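# Remove the cord tied around a bunch of flowers

## Task

Get the cord off the flowers while keeping the stems unbent and the blossoms uncrushed.

## Robot and tools

Robot: two arms, left_arm and right_arm, each ending in a two-finger gripper. Left_arm's base is near (+0.045, +0.310, +0.045) m and right_arm's near (-0.006, -0.319, +0.040) m, both turned very slightly about z. A two-camera stand sits behind the arms. Loose objects may get a brief shove now and then. Nothing may fall off the table or be left lying off it.

Frames: reported hand positions (metres) and quaternions (wxyz) are in the scene frame. Its origin is at table height, halfway between the arms' nominal bases. +z is up, +x reaches out over the table, and +y is toward left_arm; arm names do not match image sides. Offsets you command use the axes of that arm's own Hand target. On a gripper, +z runs along the fingers and the fingers open and close along y. The reported position is the point between the pads, about 1 cm short of the tips. Printed poses may be off by a few cm, more when the arm reaches far.

Motion row: every moving command uses rows of 14 numbers in [-1, 1], one list covering both arms even if only one moves. Order: dx, dy, dz, rx, ry, rz, opening for left_arm, then the same seven for right_arm. The first six are an offset from that arm's Hand target as it stood when the action or move began, not an absolute place. Scale: 1.0 equals 0.6 m or 180 degrees. rx, ry, rz form one rotation vector. The opening is absolute: +1 fully open (0.094 m), -1 closed. Since offsets restart from the current Hand target, sending the same offset twice moves twice as far. All zeros for an arm's six pose numbers re-asks its current Hand target. A zero opening is a real half-open command, so to keep a gripper as it is, repeat its current opening.

execute_actions: actions is a list of actions; each action is up to 15 rows, one row per 1/30 s step, and a short action keeps its last row for the remaining steps. Every row in an action counts from that action's start pose. cameras lists camera names, ["all"], or []; images come back only when asked or when actions is empty. An empty actions list returns the state, images, and the current scene number and task.

move: target is one 14-number row or a list of up to 15 rows; each row is an offset from the same starting Hand targets, not from the previous row. speed is top path speed in m/s (0.002 to 2.9, default 0.25; turning up to twice that in rad/s), one value or one per target. blend (m) rounds corners in a list; 0 stops at each. opening_speed (0.2 or more, per second on the -1..+1 scale) closes fingers gradually. grip_force is the per-pad limit in newtons, 10 to 50, one number or one per arm; it persists, and lower values close slowly. blocking=false returns after about 0.5 s while the move continues. Paths are straight, end together, last at least 0.5 s and are cut off after 10 s. They do not avoid obstacles or the other arm. Route around an arm's own base, not past it. The result adds a move: line such as done, off_target, moving, held or fault, plus limits (paced = the sent pose was clipped; held = a check withheld steps). done means at rest within 10 mm and 2 degrees; neither done nor off_target tells you about contact.

wait: seconds 0 to 10; arms hold their last command, and a running move keeps going. stop: brakes a running move, needing some distance. zoom_image: camera (cam_high, cam_low, cam_left_wrist, cam_right_wrist) and region [x0, y0, x1, y1] in pixels, at most 504 by 504, from that camera's newest image. finished_scene: scene is the current scene's number; the goal must hold with the robot let go, and nothing may be called after it in the same reply.

Results: Hand target is the commanded pose after clipping; the gripper often rests short of it, and a further move or all-zero action requests it again. Orientation commands are clipped to 40 degrees from the measured one. Friction and weight can leave a gripper low, short or tilted, and tiny moves may go astray, so check position and tilt after each move. grip_measured uses the opening scale and reads up to ~2.5 mm wide when empty; on a firm grip it reads a bit under the part's width. Pad force grows about 1 N per 0.001 below first contact, then jumps to the force limit near 20 N. For delicate stems and blooms, use low grip_force and opening_speed and stay only slightly below contact. Release by commanding an opening well above grip_measured. Joint velocities may be omitted when all are within noise. Joint torques include the arm's weight, have per-unit offsets, and joints 1 to 3 wrap at ±28 N m.

Avoid: dropping things or releasing moving parts, fast contact, pressing far past a surface (a blocked arm keeps pushing until commanded back past its gripper), arm-to-arm contact including one gripper closing on the other, and strain on the wrist-camera cables, which count as the hand. Holding loads, stretching out or pushing at unreachable poses heats motors: MOTOR HOT shows at 75 °C, at 90 °C the arm folds and stays idle, at 100 °C it collapses.

Cameras: cam_high and cam_low are fixed, 672x504; the wrist cameras ride on each hand and may lag during motion. Calibration numbers are approximate within a few mm and degrees. Joint ranges (rad): waist -2.618 to 3.054, shoulder 0 to 3.142, elbow 0 to 3.142 (straight at 2.901), wrist pitch and yaw ±1.571, wrist roll ±2.094.

Each tool is called after "Request:" as name([rows], argument=value, ...), one row to a line, values as JSON.

## Session

Request:
execute_actions(actions=[])

Scene clock: 0.00 s.
left_arm: end_effector_position=(+0.4296, +0.3002, +0.1167) grip_measured=+1.000 end_effector_quat_wxyz=(+0.547, +0.005, +0.837, +0.008) | right_arm: end_effector_position=(+0.3940, -0.3607, +0.1270) grip_measured=+1.000 end_effector_quat_wxyz=(+0.551, +0.071, +0.831, +0.004)
Joint positions: left_arm=[-0.033 1.541 0.345 0.782 -0.052 -0.003 0.094] | right_arm=[-0.077 1.539 0.43 0.707 -0.04 0.075 0.094]
Joint velocities: within noise
Joint torques (N m): no reading
Heat: left arm: 45 °C; right arm: 47 °C.
Hand target: left_arm +0.4344, +0.3000, +0.1272; +0.560, +0.004, +0.828, +0.007 | right_arm +0.3983, -0.3612, +0.1373; +0.564, +0.070, +0.823, +0.003
Tool commands: left_gripper/opening=+1.0 right_gripper/opening=+1.0
camera_calibration:
cam_left_wrist: T_world_to_cam=[[-0.00201389, -0.999983, 0.00547309, 0.297372], [-0.751, -0.00210149, -0.660299, 0.43622], [0.6603, -0.00544006, -0.750983, -0.112349], [0, 0, 0, 1]] pos_world=[0.402384, 0.297672, 0.202036]
cam_right_wrist: T_world_to_cam=[[-0.126819, -0.9895, -0.0693305, -0.302266], [-0.72652, 0.140246, -0.672681, 0.461879], [0.675341, -0.0349384, -0.736678, -0.0935771], [0, 0, 0, 1]] pos_world=[0.360428, -0.367138, 0.220805]

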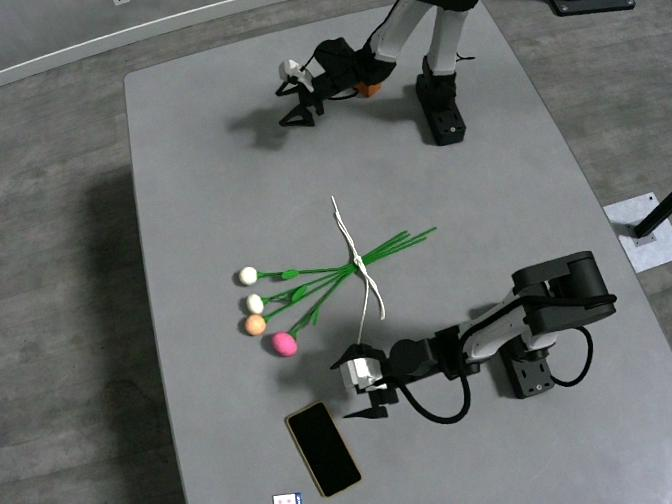

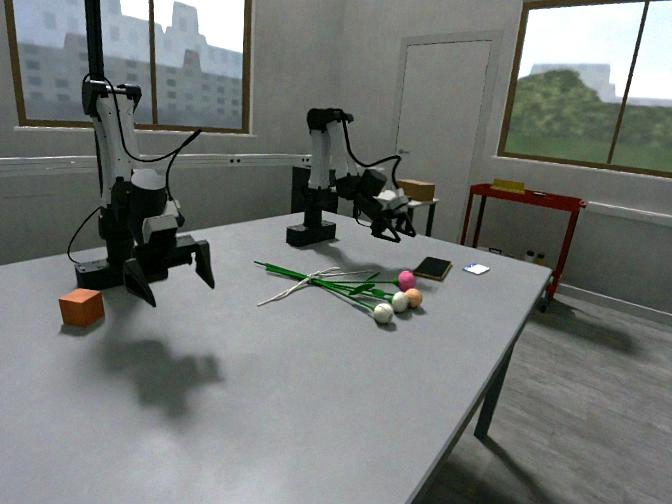

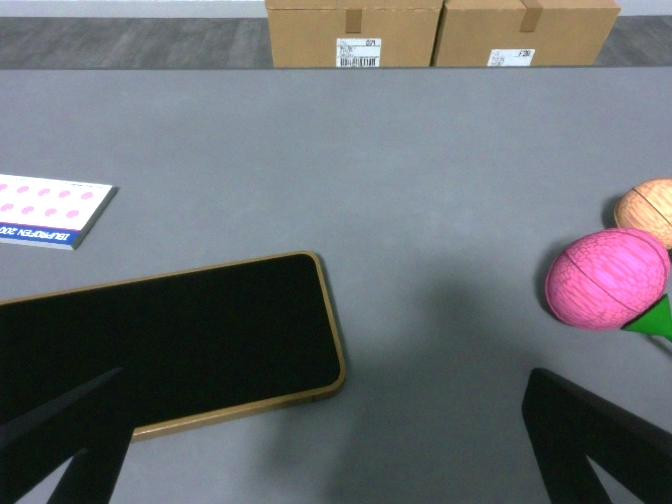

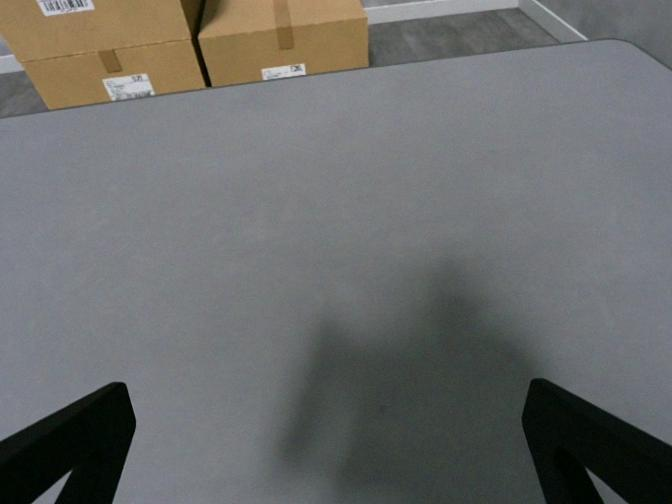

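Request:
zoom_image(camera="cam_high", region=[310, 180, 450, 345])

Request:
zoom_image(camera="cam_low", region=[245, 250, 430, 330])

Scaled by 3.055 from the camera's 672x504 image, which has a finer 960x720 frame.

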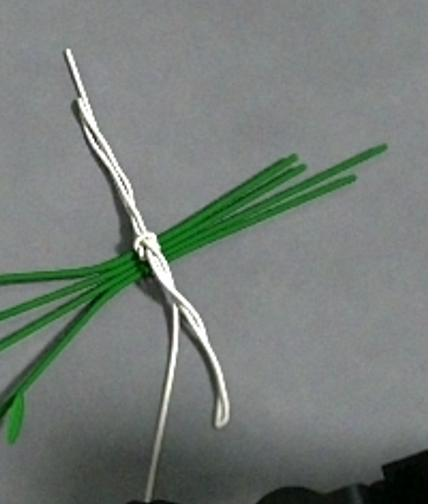

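Scaled by 2.724 from the camera's 672x504 image, which has a finer 960x720 frame.

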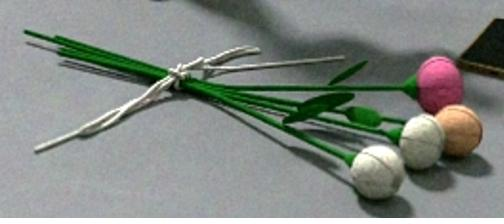

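Request:
move(target=[0.047,-0.142,-0.116,-0.2324,0.3282,-0.3519,0,0.112,0.405,-0.1605,-0.3011,0.3043,-0.4793,0], speed=0.5, cameras=["all"])

Scene clock: 54.83 s.
left_arm: end_effector_position=(+0.3532, +0.2170, +0.1209) grip_measured=+0.002 end_effector_quat_wxyz=(+0.002, -0.582, +0.813, +0.009) | right_arm: end_effector_position=(+0.3069, -0.1076, +0.1246) grip_measured=+0.002 end_effector_quat_wxyz=(+0.006, +0.703, -0.712, -0.006)
Joint positions: left_arm=[-0.284 1.788 1.358 -1.152 -0.013 -1.541 0.047] | right_arm=[0.634 2 1.678 -1.263 -0.009 -0.969 0.047]
Joint torques (N m): left_arm=[0.65 -5.59 8.16 0.14 0.17 0.03] | right_arm=[0.2 -10.8 7.19 0.26 -0.05 -0.14]
Heat: left arm: 48 °C; right arm: 49 °C.
Hand target: left_arm +0.3594, +0.2147, +0.1255; +0.000, -0.588, +0.809, +0.000 | right_arm +0.3121, -0.1057, +0.1303; +0.000, +0.707, -0.707, +0.000
Off the commanded pose: left_arm 0.008 m, 1 deg | right_arm 0.008 m, 1 deg.
move: done
camera_calibration:
cam_left_wrist: T_world_to_cam=[[0.95267, -0.304006, 0.00065244, -0.273694], [-0.27753, -0.868824, 0.410027, 0.273024], [-0.124084, -0.390801, -0.912073, 0.32091], [0, 0, 0, 1]] pos_world=[0.376333, 0.279418, 0.180925]
cam_right_wrist: T_world_to_cam=[[0.99999, -0.00406563, 0.00192512, -0.311642], [-0.0044978, -0.910544, 0.413388, -0.108424], [0.000072228, -0.413392, -0.910553, 0.160528], [0, 0, 0, 1]] pos_world=[0.311139, -0.0336307, 0.19159]

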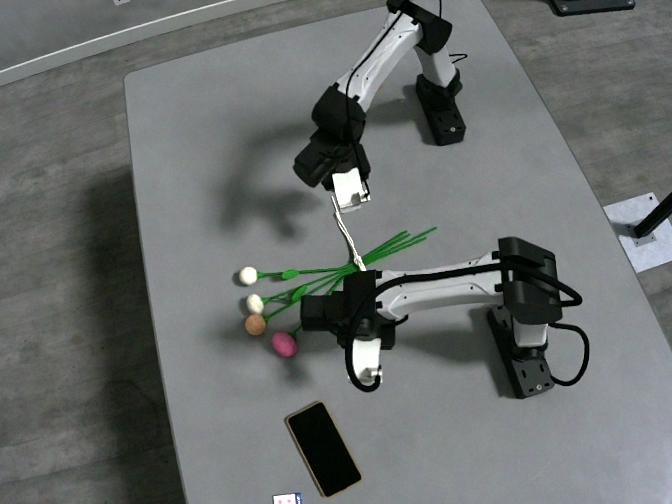

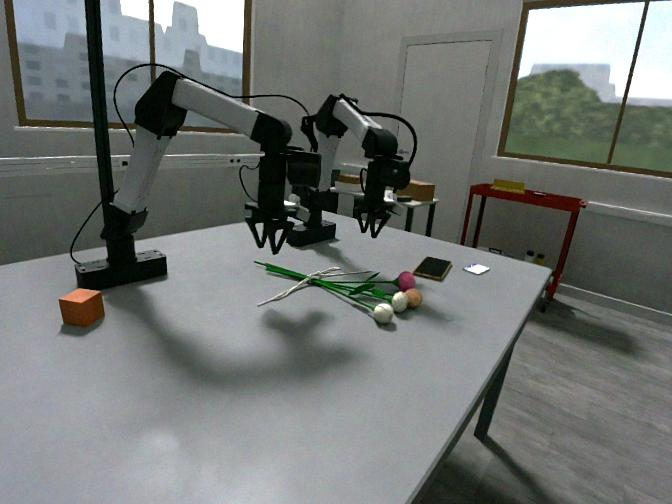

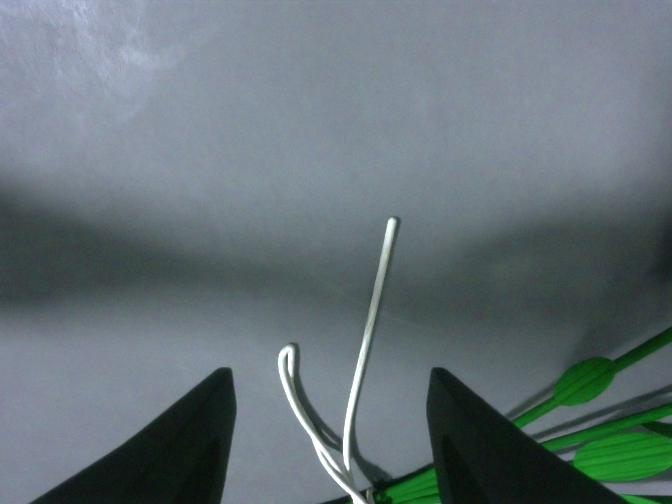

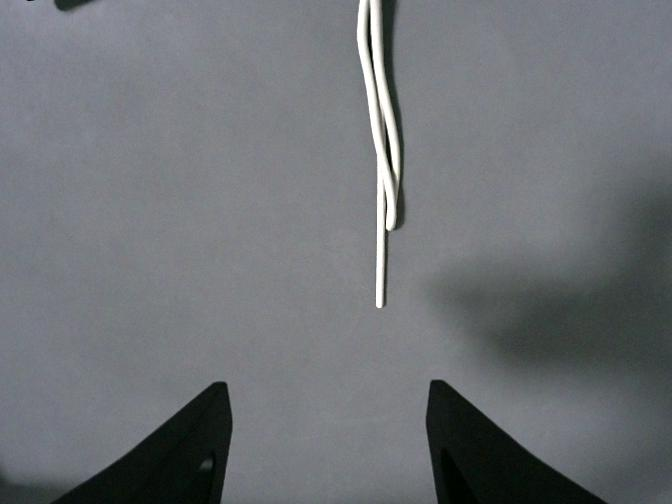

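Request:
move(target=[0.033,-0.0437,0.159,0,0,0,0,0.045,-0.048,0.1655,0,0,0,0], cameras=["cam_low","cam_left_wrist","cam_right_wrist"])

Request:
zoom_image(camera="cam_low", region=[230, 200, 430, 330])

Scene clock: 78.20 s.
left_arm: end_effector_position=(+0.3764, +0.1917, +0.0303) grip_measured=+0.002 end_effector_quat_wxyz=(+0.001, -0.586, +0.811, +0.007) | right_arm: end_effector_position=(+0.3368, -0.1336, +0.0286) grip_measured=+0.002 end_effector_quat_wxyz=(+0.009, +0.703, -0.711, -0.005)
Joint positions: left_arm=[-0.332 2.01 1.276 -0.848 -0.01 -1.598 0.047] | right_arm=[0.538 2.141 1.5 -0.949 -0.004 -1.067 0.047]
Joint torques (N m): left_arm=[-0.2 -7.34 5.08 0.3 0.16 0.01] | right_arm=[0.12 -12.77 4.6 0.48 -0.1 -0.14]
Heat: left arm: 49 °C; right arm: 51 °C.
Hand target: left_arm +0.3783, +0.1879, +0.0301; +0.001, -0.588, +0.809, +0.000 | right_arm +0.3409, -0.1325, +0.0310; +0.000, +0.707, -0.707, +0.000
Off the commanded pose: left_arm 0.004 m, 1 deg | right_arm 0.005 m, 1 deg.
move: done
camera_calibration:
cam_left_wrist: T_world_to_cam=[[0.955541, -0.294852, 0.0020089, -0.306368], [-0.269375, -0.870164, 0.412615, 0.29174], [-0.119913, -0.394812, -0.910903, 0.230426], [0, 0, 0, 1]] pos_world=[0.398965, 0.254503, 0.0901351]
cam_right_wrist: T_world_to_cam=[[0.999996, -0.00245012, -0.00100269, -0.341191], [-0.00180564, -0.90822, 0.418488, -0.0930909], [-0.00193601, -0.418485, -0.908222, 0.0622795], [0, 0, 0, 1]] pos_world=[0.341142, -0.05932, 0.0951789]
Images, in order (width x height): cam_low 672x504, cam_left_wrist 672x504, cam_right_wrist 672x504.

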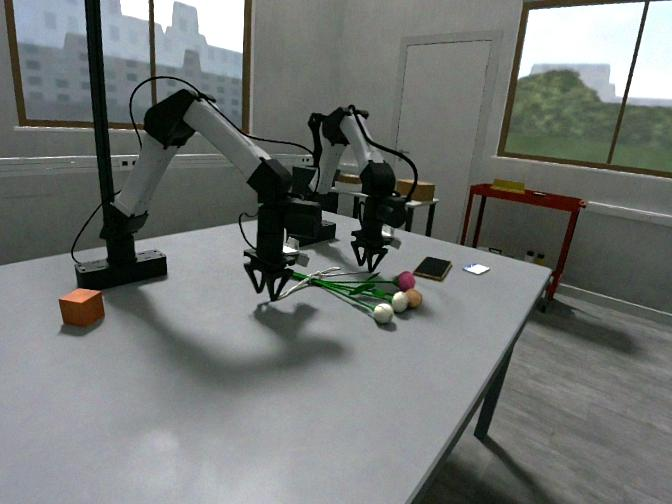

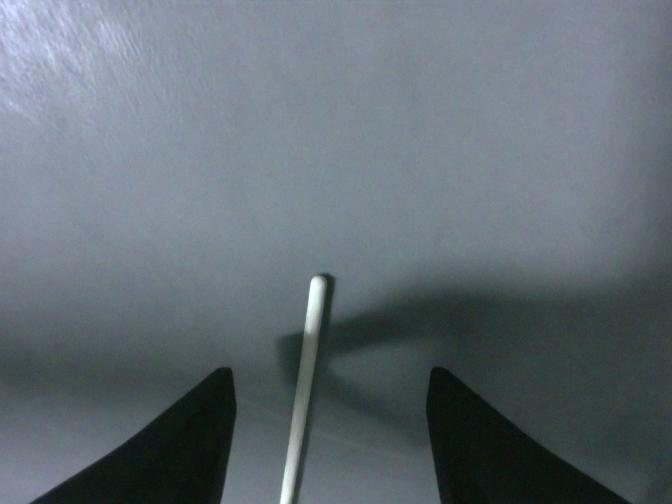

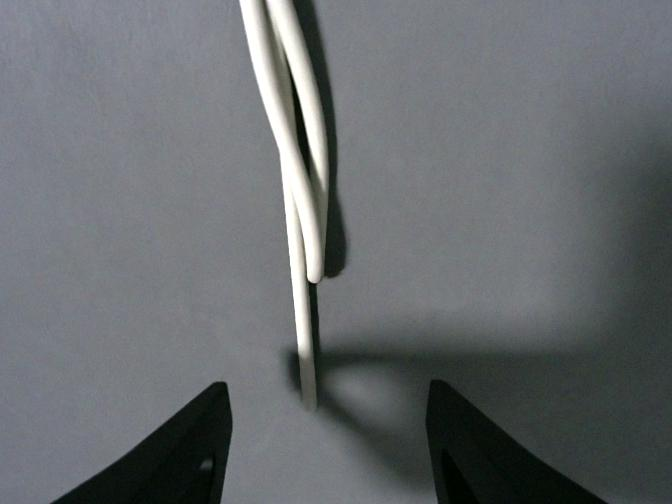

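Scaled by 2.520 from the camera's 672x504 image, which has a finer 960x720 frame.

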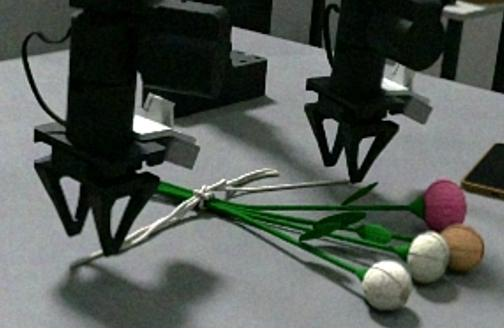

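Request:
move([
  [0.0127,-0.004,0.030,0,0,0,0,0,0,0.0285,0,0,0,0],
  [0.0127,-0.004,0.030,0,0,0,-1,0,0,0.0285,0,0,0,-1],
], speed=0.08, cameras=["cam_left_wrist","cam_right_wrist"])

Scene clock: 89.47 s.
left_arm: end_effector_position=(+0.3803, +0.1831, +0.0176) grip_measured=-0.959 end_effector_quat_wxyz=(+0.006, -0.587, +0.810, +0.000) | right_arm: end_effector_position=(+0.3392, -0.1323, +0.0160) grip_measured=-0.994 end_effector_quat_wxyz=(+0.002, +0.703, -0.711, -0.003)
Joint positions: left_arm=[-0.351 2.042 1.267 -0.791 -0.009 -1.619 0.002] | right_arm=[0.538 2.159 1.473 -0.891 -0.004 -1.067 0]
Joint torques (N m): left_arm=[-0.5 -6.65 4.41 0.39 0.15 0.01] | right_arm=[0.09 -11.92 4.18 0.52 -0.1 -0.15]
Heat: left arm: 49 °C; right arm: 53 °C.
Hand target: left_arm +0.3783, +0.1799, +0.0121; +0.000, -0.588, +0.809, +0.000 | right_arm +0.3409, -0.1325, +0.0140; +0.000, +0.707, -0.707, +0.000
Off the commanded pose: left_arm 0.007 m, 1 deg | right_arm 0.003 m, 1 deg.
move: done
camera_calibration:
cam_left_wrist: T_world_to_cam=[[0.956156, -0.292267, 0.0185641, -0.313595], [-0.273471, -0.86839, 0.413658, 0.291688], [-0.104778, -0.400598, -0.910243, 0.211255], [0, 0, 0, 1]] pos_world=[0.401749, 0.246274, 0.0774561]
cam_right_wrist: T_world_to_cam=[[0.999937, -0.00210881, 0.0110303, -0.34374], [-0.00647181, -0.910917, 0.412539, -0.0852894], [0.00917777, -0.412584, -0.910873, 0.0484422], [0, 0, 0, 1]] pos_world=[0.342722, -0.0584299, 0.0831015]
Images, in order (width x height): cam_left_wrist 672x504, cam_right_wrist 672x504.

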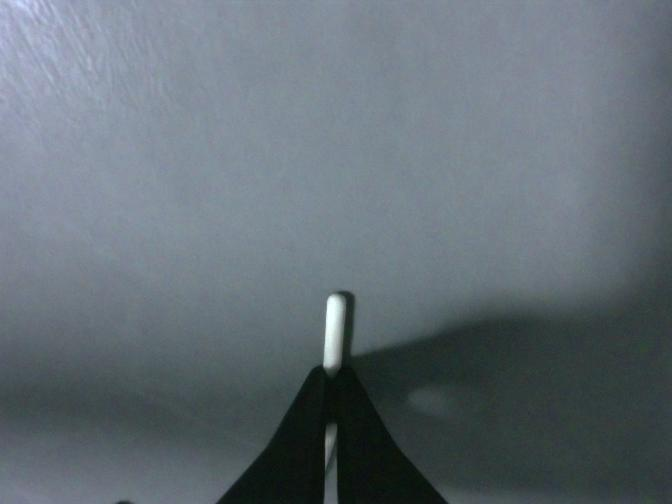

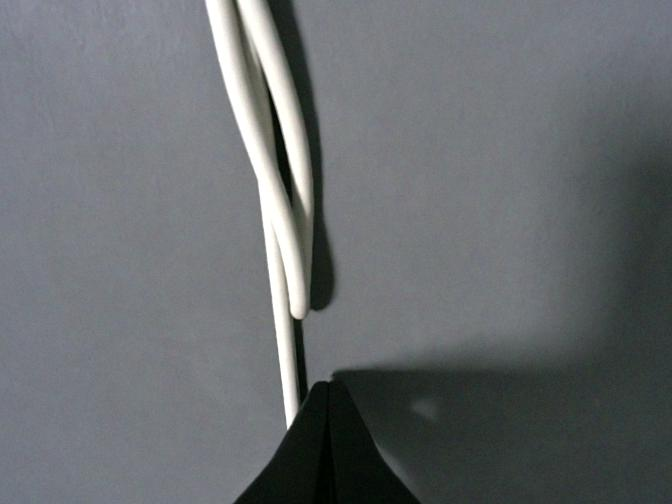

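Request:
move([
  [0,0,0,0,0,0,-1,-0.0133,0.0117,-0.025,0,0,0,-0.2],
  [0,0,0,0,0,0,-1,-0.0133,0.0117,0.015,0,0,0,-0.2],
  [0,0,0,0,0,0,-1,-0.0133,0.0117,0.015,0,0,0,-1],
], speed=0.08, cameras=["cam_left_wrist","cam_right_wrist"])

Scene clock: 99.43 s.
left_arm: end_effector_position=(+0.3803, +0.1831, +0.0176) grip_measured=-0.959 end_effector_quat_wxyz=(+0.006, -0.587, +0.810, +0.000) | right_arm: end_effector_position=(+0.3361, -0.1251, +0.0109) grip_measured=-0.960 end_effector_quat_wxyz=(-0.003, +0.709, -0.705, -0.001)
Joint positions: left_arm=[-0.351 2.042 1.267 -0.791 -0.009 -1.619 0.002] | right_arm=[0.558 2.16 1.452 -0.857 -0.003 -1.064 0.002]
Joint torques (N m): left_arm=[-0.43 -6.63 4.38 0.38 0.15 0.01] | right_arm=[0.54 -11.19 3.67 0.56 -0.09 0.12]
Heat: left arm: 50 °C; right arm: 53 °C.
Hand target: left_arm +0.3783, +0.1799, +0.0121; +0.000, -0.588, +0.809, +0.000 | right_arm +0.3340, -0.1246, +0.0050; +0.000, +0.707, -0.707, +0.000
Off the commanded pose: left_arm 0.007 m, 1 deg | right_arm 0.006 m, 0 deg.
move: done
camera_calibration:
cam_left_wrist: T_world_to_cam=[[0.956156, -0.292267, 0.0185641, -0.313595], [-0.273471, -0.86839, 0.413658, 0.291688], [-0.104778, -0.400598, -0.910243, 0.211255], [0, 0, 0, 1]] pos_world=[0.401749, 0.246274, 0.0774561]
cam_right_wrist: T_world_to_cam=[[0.999651, 0.0146099, 0.0220004, -0.338436], [0.00437785, -0.913192, 0.407507, -0.0804829], [0.0260442, -0.407268, -0.912937, 0.0418189], [0, 0, 0, 1]] pos_world=[0.337581, -0.0515203, 0.0784211]
Images, in order (width x height): cam_left_wrist 672x504, cam_right_wrist 672x504.

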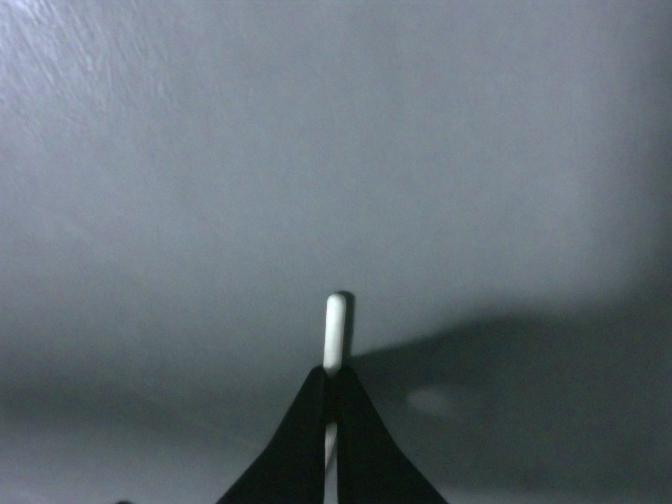

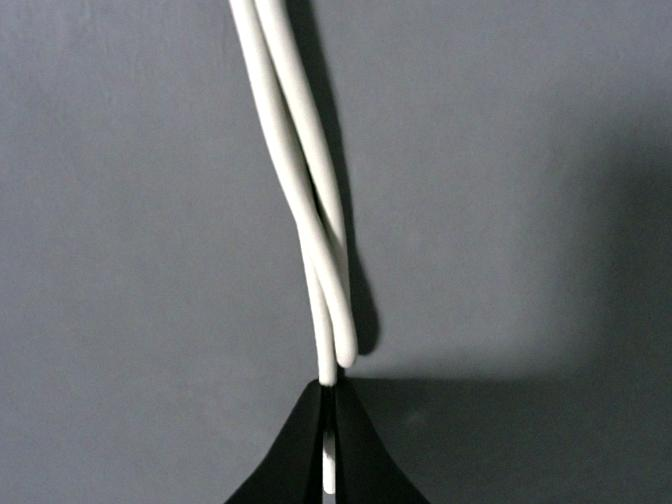

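Request:
move(target=[-0.205,0.014,-0.02,0,0,0,-1,0.267,0,-0.025,0,0,0,-1], speed=0.06, cameras=["all"])

Request:
zoom_image(camera="cam_high", region=[230, 120, 450, 400])

Request:
zoom_image(camera="cam_low", region=[230, 200, 450, 330])

Scene clock: 115.47 s.
left_arm: end_effector_position=(+0.4008, +0.2983, +0.0207) grip_measured=-0.959 end_effector_quat_wxyz=(-0.004, -0.589, +0.808, +0.004) | right_arm: end_effector_position=(+0.3305, -0.2816, +0.0106) grip_measured=-0.960 end_effector_quat_wxyz=(+0.009, +0.704, -0.710, -0.014)
Joint positions: left_arm=[-0.017 2.042 1.282 -0.822 -0.001 -1.292 0.002] | right_arm=[0.149 2.011 1.214 -0.805 -0.01 -1.458 0.002]
Joint torques (N m): left_arm=[0.51 -7.02 7.28 0.19 0.07 0.14] | right_arm=[-0.28 -13.89 3.63 0.33 -0.05 -0.18]
Heat: left arm: 51 °C; right arm: 53 °C.
Hand target: left_arm +0.4081, +0.2994, +0.0242; +0.000, -0.588, +0.809, +0.000 | right_arm +0.3340, -0.2848, +0.0199; +0.000, +0.707, -0.707, +0.000
Off the commanded pose: left_arm 0.008 m, 1 deg | right_arm 0.011 m, 2 deg.
move: off_target (right_arm)
camera_calibration:
cam_left_wrist: T_world_to_cam=[[0.958009, -0.286736, 0.000954414, -0.301598], [-0.260074, -0.86752, 0.423994, 0.390203], [-0.120746, -0.406438, -0.905665, 0.27044], [0, 0, 0, 1]] pos_world=[0.42307, 0.361947, 0.0797724]
cam_right_wrist: T_world_to_cam=[[0.999897, 0.000357445, -0.0143473, -0.33423], [0.00616198, -0.913548, 0.406683, -0.223965], [-0.0129616, -0.40673, -0.913457, -0.00898366], [0, 0, 0, 1]] pos_world=[0.335459, -0.208137, 0.0780813]

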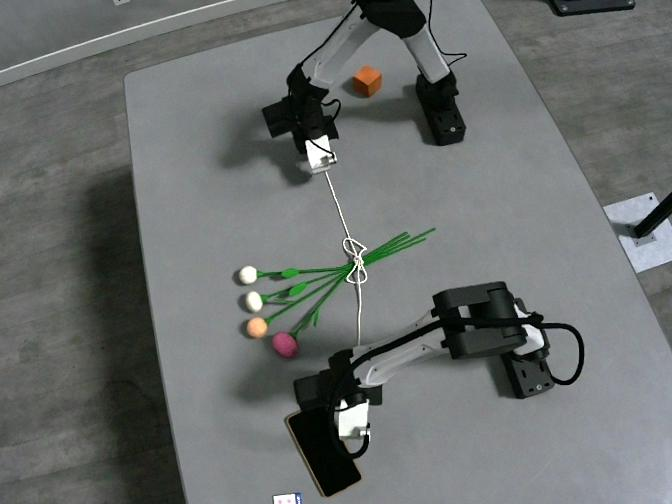

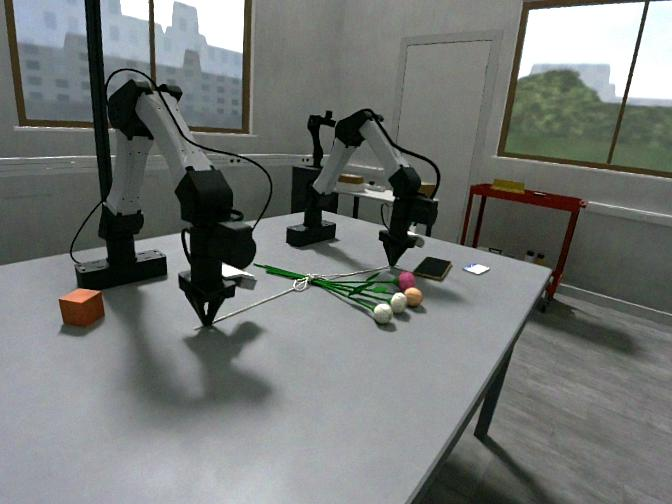

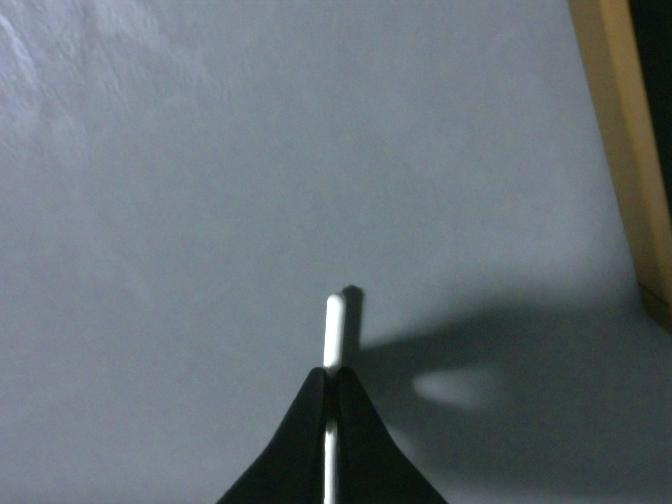

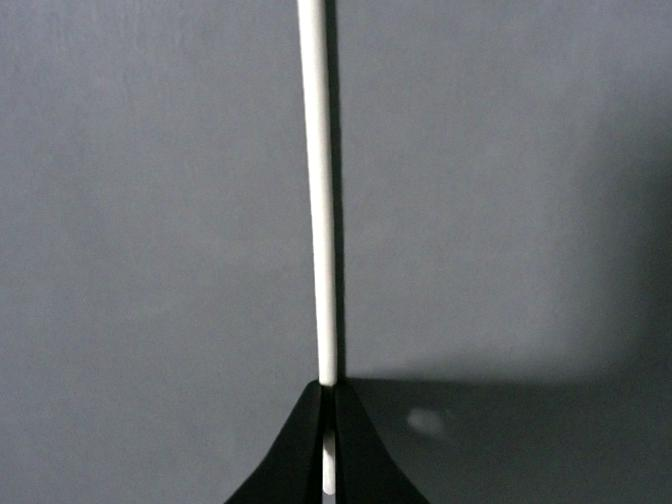

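Scaled by 1.800 from the camera's 672x504 image, which has a finer 960x720 frame.

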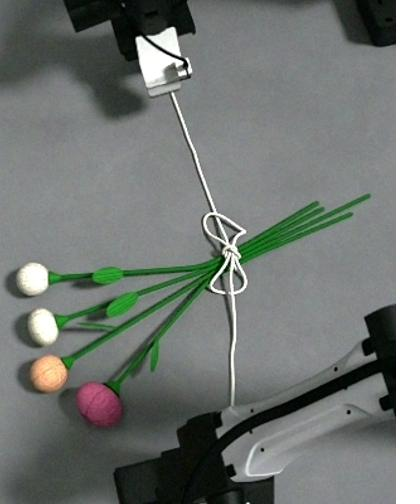

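Scaled by 2.291 from the camera's 672x504 image, which has a finer 960x720 frame.

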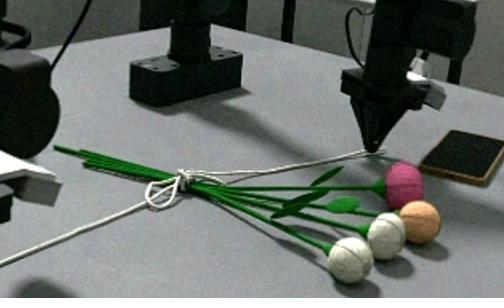

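Request:
move(target=[-0.135,0.044,0,0,0,0,-1,0.15,0,-0.01,0,0,0,-1], speed=0.06, cameras=["cam_high","cam_low"])

Request:
zoom_image(camera="cam_high", region=[230, 120, 450, 400])

Request:
zoom_image(camera="cam_low", region=[230, 200, 450, 330])

Scene clock: 127.43 s.
left_arm: end_effector_position=(+0.4011, +0.3822, +0.0215) grip_measured=-0.959 end_effector_quat_wxyz=(-0.004, -0.590, +0.808, +0.002) | right_arm: end_effector_position=(+0.3246, -0.3709, +0.0117) grip_measured=-0.960 end_effector_quat_wxyz=(+0.009, +0.704, -0.710, -0.018)
Joint positions: left_arm=[0.216 2.063 1.319 -0.836 -0.001 -1.06 0.002] | right_arm=[-0.115 2.004 1.208 -0.815 -0.006 -1.721 0.002]
Joint torques (N m): left_arm=[0.39 -7.05 7.43 0.2 0.09 0.11] | right_arm=[-0.17 -13.34 5.83 0.13 -0.08 -0.15]
Heat: left arm: 52 °C; right arm: 56 °C.
Hand target: left_arm +0.4081, +0.3847, +0.0243; +0.000, -0.588, +0.809, +0.000 | right_arm +0.3341, -0.3748, +0.0259; +0.000, +0.707, -0.707, +0.000
Off the commanded pose: left_arm 0.008 m, 1 deg | right_arm 0.017 m, 2 deg.
move: off_target (right_arm)
Images, in order (width x height): cam_high 672x504, cam_low 672x504.

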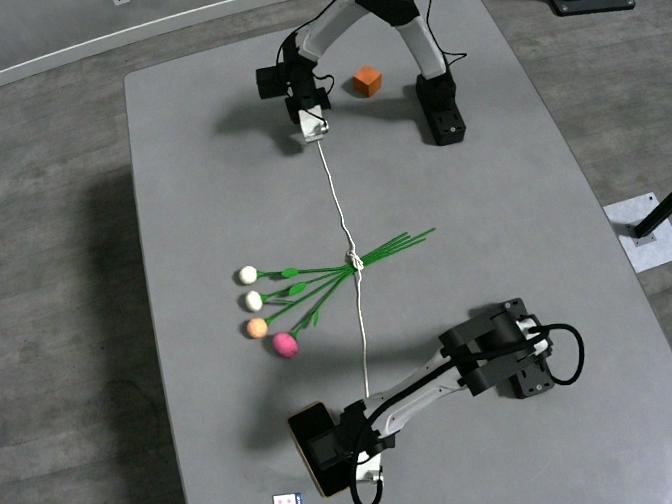

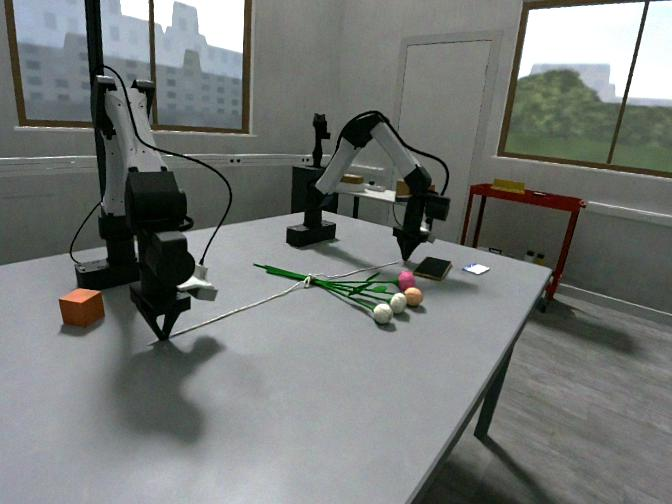

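Scaled by 1.800 from the camera's 672x504 image, which has a finer 960x720 frame.

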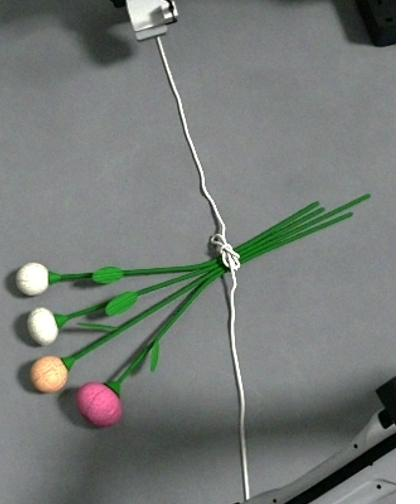

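Scaled by 2.291 from the camera's 672x504 image, which has a finer 960x720 frame.

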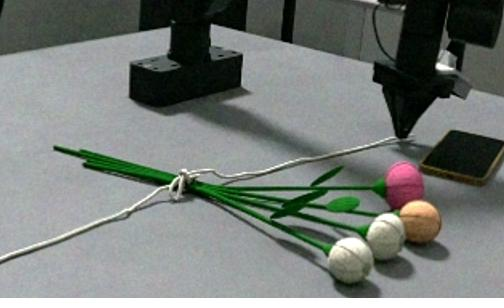

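Request:
move(target=[-0.07,0.023,0,0,0,0,-1,0.075,0,-0.005,0,0,0,-1], speed=0.06, cameras=["cam_high","cam_low"])

Request:
zoom_image(camera="cam_high", region=[310, 200, 420, 340])

Request:
zoom_image(camera="cam_low", region=[260, 240, 360, 310])

Scene clock: 135.93 s.
left_arm: end_effector_position=(+0.4013, +0.4254, +0.0216) grip_measured=-0.959 end_effector_quat_wxyz=(-0.005, -0.589, +0.808, +0.002) | right_arm: end_effector_position=(+0.3280, -0.4156, +0.0230) grip_measured=-0.960 end_effector_quat_wxyz=(+0.001, +0.704, -0.710, -0.008)
Joint positions: left_arm=[0.329 2.101 1.379 -0.859 -0.001 -0.946 0.002] | right_arm=[-0.24 2.004 1.261 -0.842 -0.006 -1.846 0.002]
Joint torques (N m): left_arm=[0.44 -7.36 7.5 0.17 0.08 0.19] | right_arm=[-0.18 -10.62 6.27 0.17 -0.1 -0.17]
Heat: left arm: 52 °C; right arm: 55 °C.
Hand target: left_arm +0.4079, +0.4289, +0.0243; +0.000, -0.588, +0.809, +0.000 | right_arm +0.3342, -0.4198, +0.0290; +0.000, +0.707, -0.707, +0.000
Off the commanded pose: left_arm 0.008 m, 1 deg | right_arm 0.009 m, 1 deg.
move: done
Images, in order (width x height): cam_high 672x504, cam_low 672x504.

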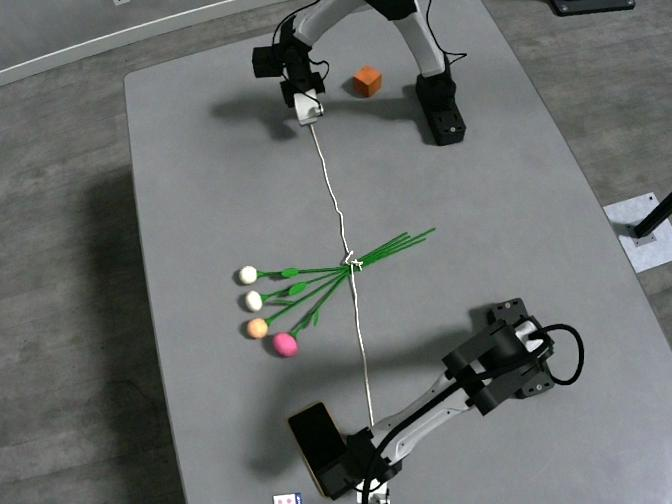

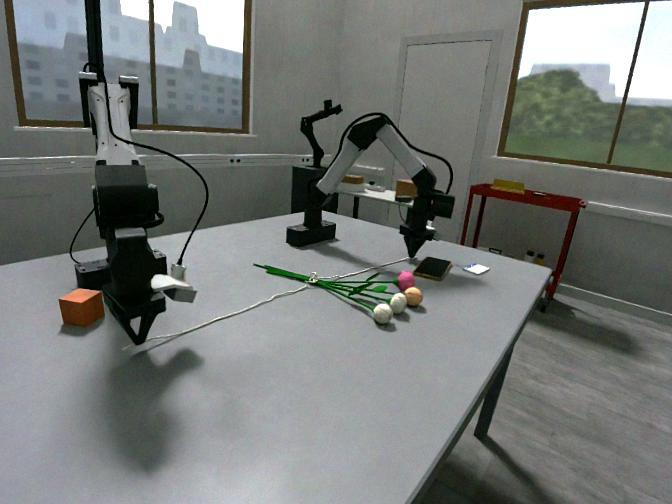

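Scaled by 3.600 from the camera's 672x504 image, which has a finer 960x720 frame.

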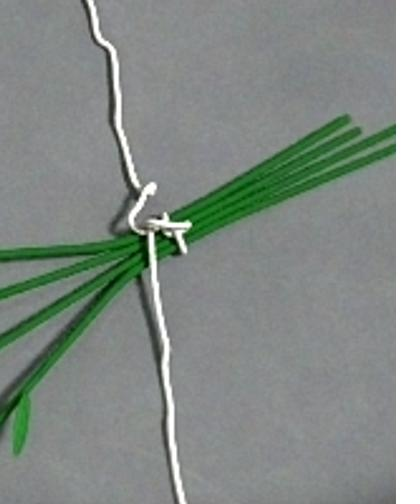

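Scaled by 5.040 from the camera's 672x504 image, which has a finer 960x720 frame.

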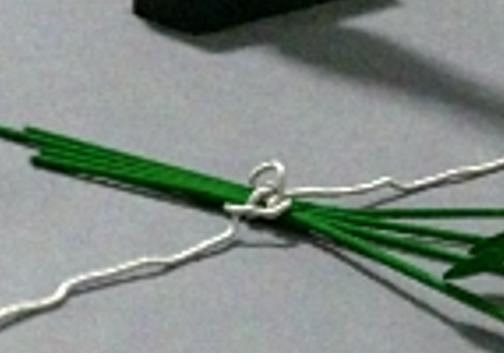

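Request:
move(target=[-0.04,0.014,0,0,0,0,-1,0.05,0,-0.003,0,0,0,-1], speed=0.06, cameras=["cam_high","cam_low"])

Request:
zoom_image(camera="cam_high", region=[310, 200, 420, 340])

Request:
zoom_image(camera="cam_low", region=[260, 240, 360, 310])

Scene clock: 146.33 s.
left_arm: end_effector_position=(+0.4011, +0.4508, +0.0217) grip_measured=-0.959 end_effector_quat_wxyz=(-0.004, -0.590, +0.808, +0.001) | right_arm: end_effector_position=(+0.3286, -0.4455, +0.0264) grip_measured=-0.960 end_effector_quat_wxyz=(+0.000, +0.703, -0.711, -0.006)
Joint positions: left_arm=[0.392 2.129 1.424 -0.876 -0.001 -0.884 0.002] | right_arm=[-0.32 2.028 1.312 -0.865 -0.005 -1.925 0.002]
Joint torques (N m): left_arm=[0.4 -7.49 7.58 0.17 0.1 0.17] | right_arm=[-0.17 -10.33 6.41 0.18 -0.1 -0.19]
Heat: left arm: 51 °C; right arm: 55 °C.
Hand target: left_arm +0.4074, +0.4544, +0.0244; +0.001, -0.588, +0.809, +0.000 | right_arm +0.3341, -0.4499, +0.0307; +0.000, +0.707, -0.707, +0.000
Off the commanded pose: left_arm 0.008 m, 1 deg | right_arm 0.008 m, 1 deg.
move: done
Images, in order (width x height): cam_high 672x504, cam_low 672x504.

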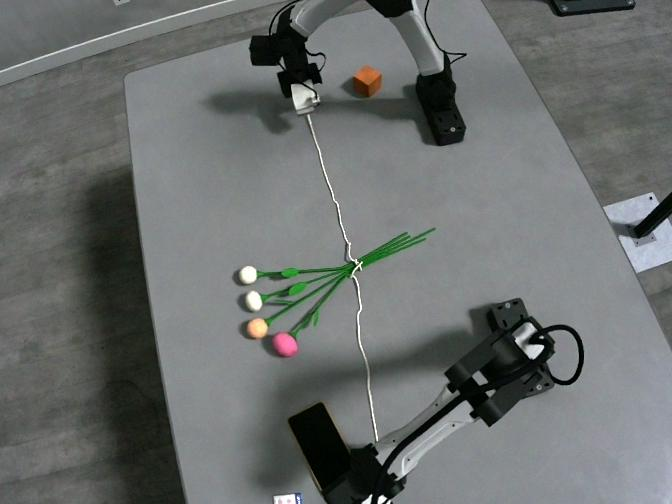

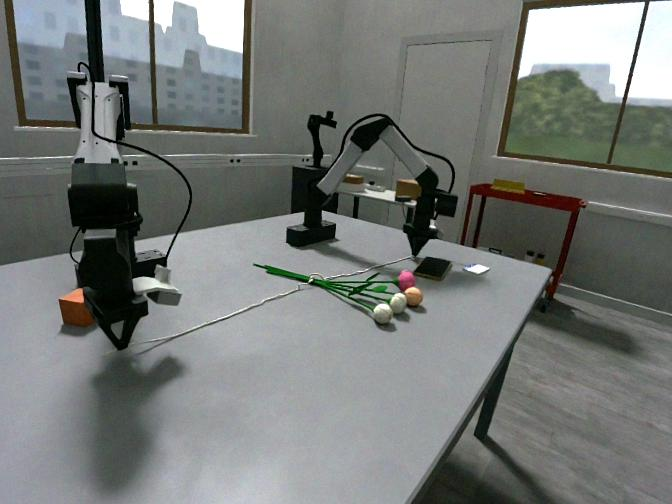

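Scaled by 3.600 from the camera's 672x504 image, which has a finer 960x720 frame.

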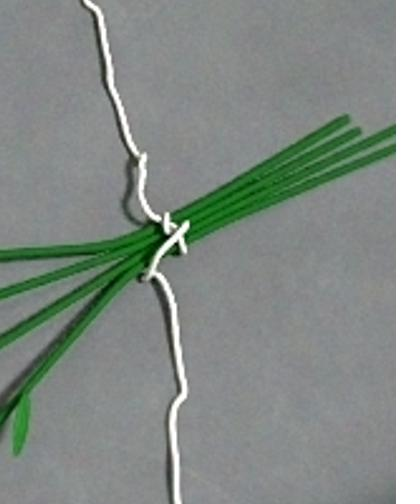

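Scaled by 5.040 from the camera's 672x504 image, which has a finer 960x720 frame.

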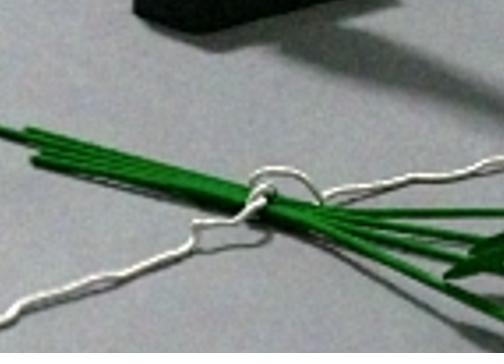

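Request:
move([
  [0,0,0,0,0,0,-0.2,0,0,0,0,0,0,-1],
  [0,0,-0.15,0,0,0,-0.2,0.08,0,0,0,0,0,-1],
  [0,0,-0.15,0,0,0,-0.2,0.24,0,-0.02,0,0,0,-1],
], speed=0.08, cameras=["cam_high","cam_low","cam_left_wrist"])

Request:
zoom_image(camera="cam_high", region=[230, 120, 450, 400])

Scene clock: 164.83 s.
left_arm: end_effector_position=(+0.3990, +0.4499, +0.0899) grip_measured=-0.202 end_effector_quat_wxyz=(-0.031, -0.589, +0.807, +0.009) | right_arm: end_effector_position=(+0.3317, -0.5869, +0.0377) grip_measured=-0.960 end_effector_quat_wxyz=(-0.025, -0.650, +0.760, +0.001)
Joint positions: left_arm=[0.392 2.085 1.641 -1.192 -0.001 -0.883 0.037] | right_arm=[-0.606 2.278 1.764 -1.068 0.048 -2.067 0.002]
Joint torques (N m): left_arm=[0.38 -11.89 7.88 0.08 0.09 0.14] | right_arm=[-0.23 -12.9 6.89 0.14 -0.01 -0.17]
Heat: left arm: 52 °C; right arm: 55 °C.
Hand target: left_arm +0.4073, +0.4543, +0.1144; +0.001, -0.588, +0.809, +0.000 | right_arm +0.3343, -0.5937, +0.0427; +0.000, -0.707, +0.707, +0.000
Off the commanded pose: left_arm 0.026 m, 4 deg | right_arm 0.009 m, 9 deg.
joint sent to its limit (right arm) — joint 6 (wrist roll), lower limit. The joint targets are off in orientation, not in position.
move: off_target (left_arm, right_arm)
camera_calibration:
cam_left_wrist: T_world_to_cam=[[0.957311, -0.286352, -0.0394724, -0.252681], [-0.237477, -0.856965, 0.457401, 0.475164], [-0.164804, -0.428502, -0.888384, 0.420505], [0, 0, 0, 1]] pos_world=[0.424036, 0.51503, 0.146256]
Images, in order (width x height): cam_high 672x504, cam_low 672x504, cam_left_wrist 672x504.

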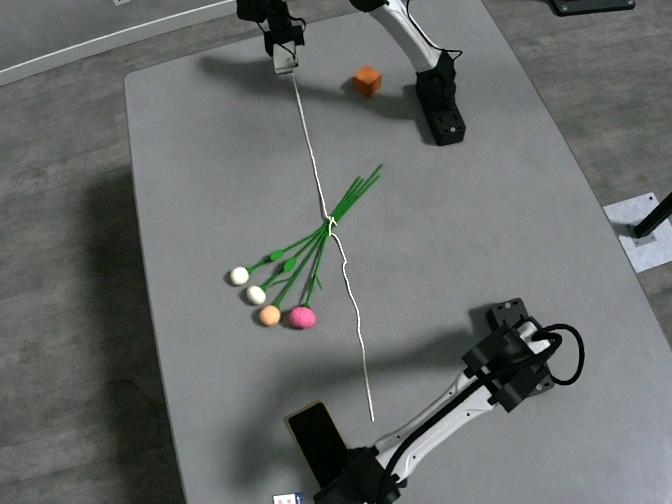

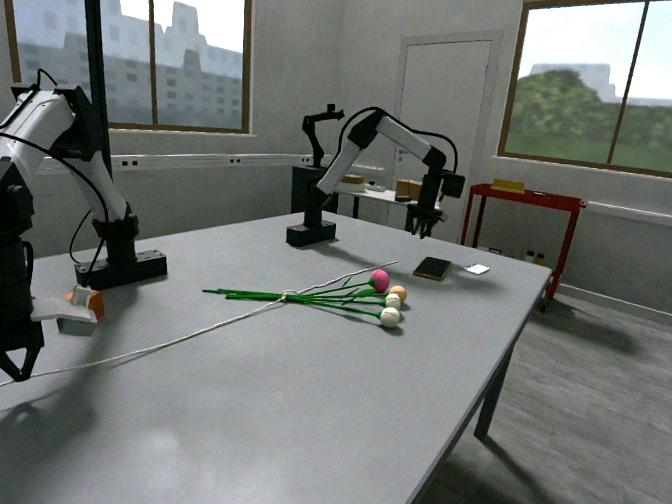

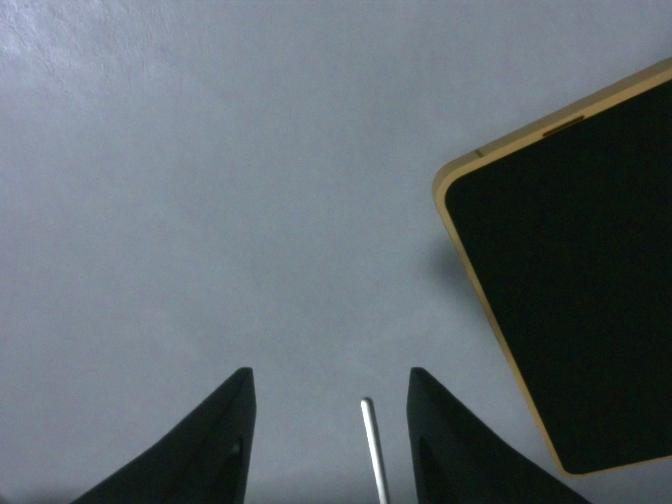

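Scaled by 1.800 from the camera's 672x504 image, which has a finer 960x720 frame.

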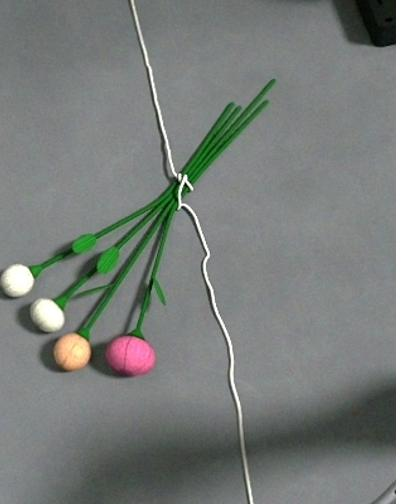

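Request:
move(target=[0.839,-0.19,-0.027,0,0,0.211,-0.1,0,0,0,0,0,0,-1], speed=0.3, cameras=["cam_left_wrist","cam_high"])

Scene clock: 189.17 s.
left_arm: end_effector_position=(+0.3564, -0.0588, +0.1259) grip_measured=-0.102 end_effector_quat_wxyz=(+0.003, -0.286, +0.958, -0.007) | right_arm: end_effector_position=(+0.3315, -0.5869, +0.0377) grip_measured=-0.960 end_effector_quat_wxyz=(-0.025, -0.650, +0.759, +0.001)
Joint positions: left_arm=[-0.855 2.515 2.516 -1.558 0 -1.449 0.042] | right_arm=[-0.606 2.278 1.764 -1.069 0.049 -2.067 0.002]
Joint torques (N m): left_arm=[0.62 -10.14 8.09 0.2 0.07 0] | right_arm=[-0.24 -12.81 6.97 0.15 -0.02 -0.18]
Heat: left arm: 59 °C; right arm: 54 °C.
Hand target: left_arm +0.3604, -0.0598, +0.1300; +0.000, -0.293, +0.956, +0.000 | right_arm +0.3343, -0.5938, +0.0427; +0.000, -0.707, +0.707, +0.000
Off the commanded pose: left_arm 0.006 m, 1 deg | right_arm 0.009 m, 9 deg.
joint sent to its limit (left arm) — joint 4 (wrist pitch), lower limit. The joint targets still meet the commanded pose.
joint sent to its limit (right arm) — joint 6 (wrist roll), lower limit. The joint targets are off in orientation, not in position.
move: off_target (right_arm)
camera_calibration:
cam_left_wrist: T_world_to_cam=[[0.564606, -0.824931, 0.0266451, -0.256232], [-0.755096, -0.503236, 0.420217, 0.22261], [-0.333241, -0.257377, -0.907032, 0.299884], [0, 0, 0, 1]] pos_world=[0.412696, -0.0221655, 0.185287]
Images, in order (width x height): cam_high 672x504, cam_left_wrist 672x504.

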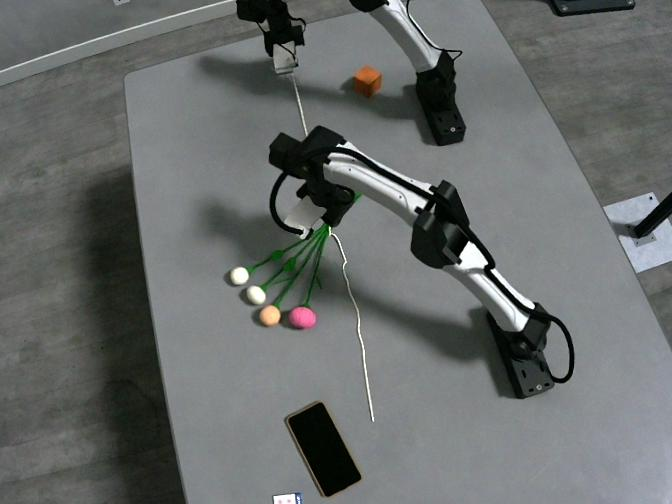

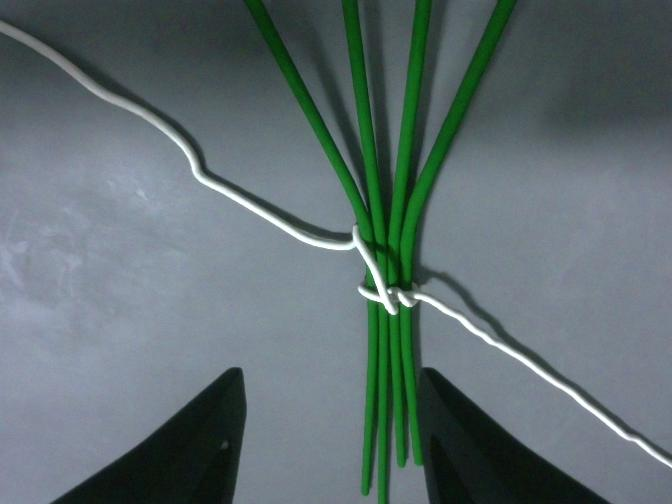

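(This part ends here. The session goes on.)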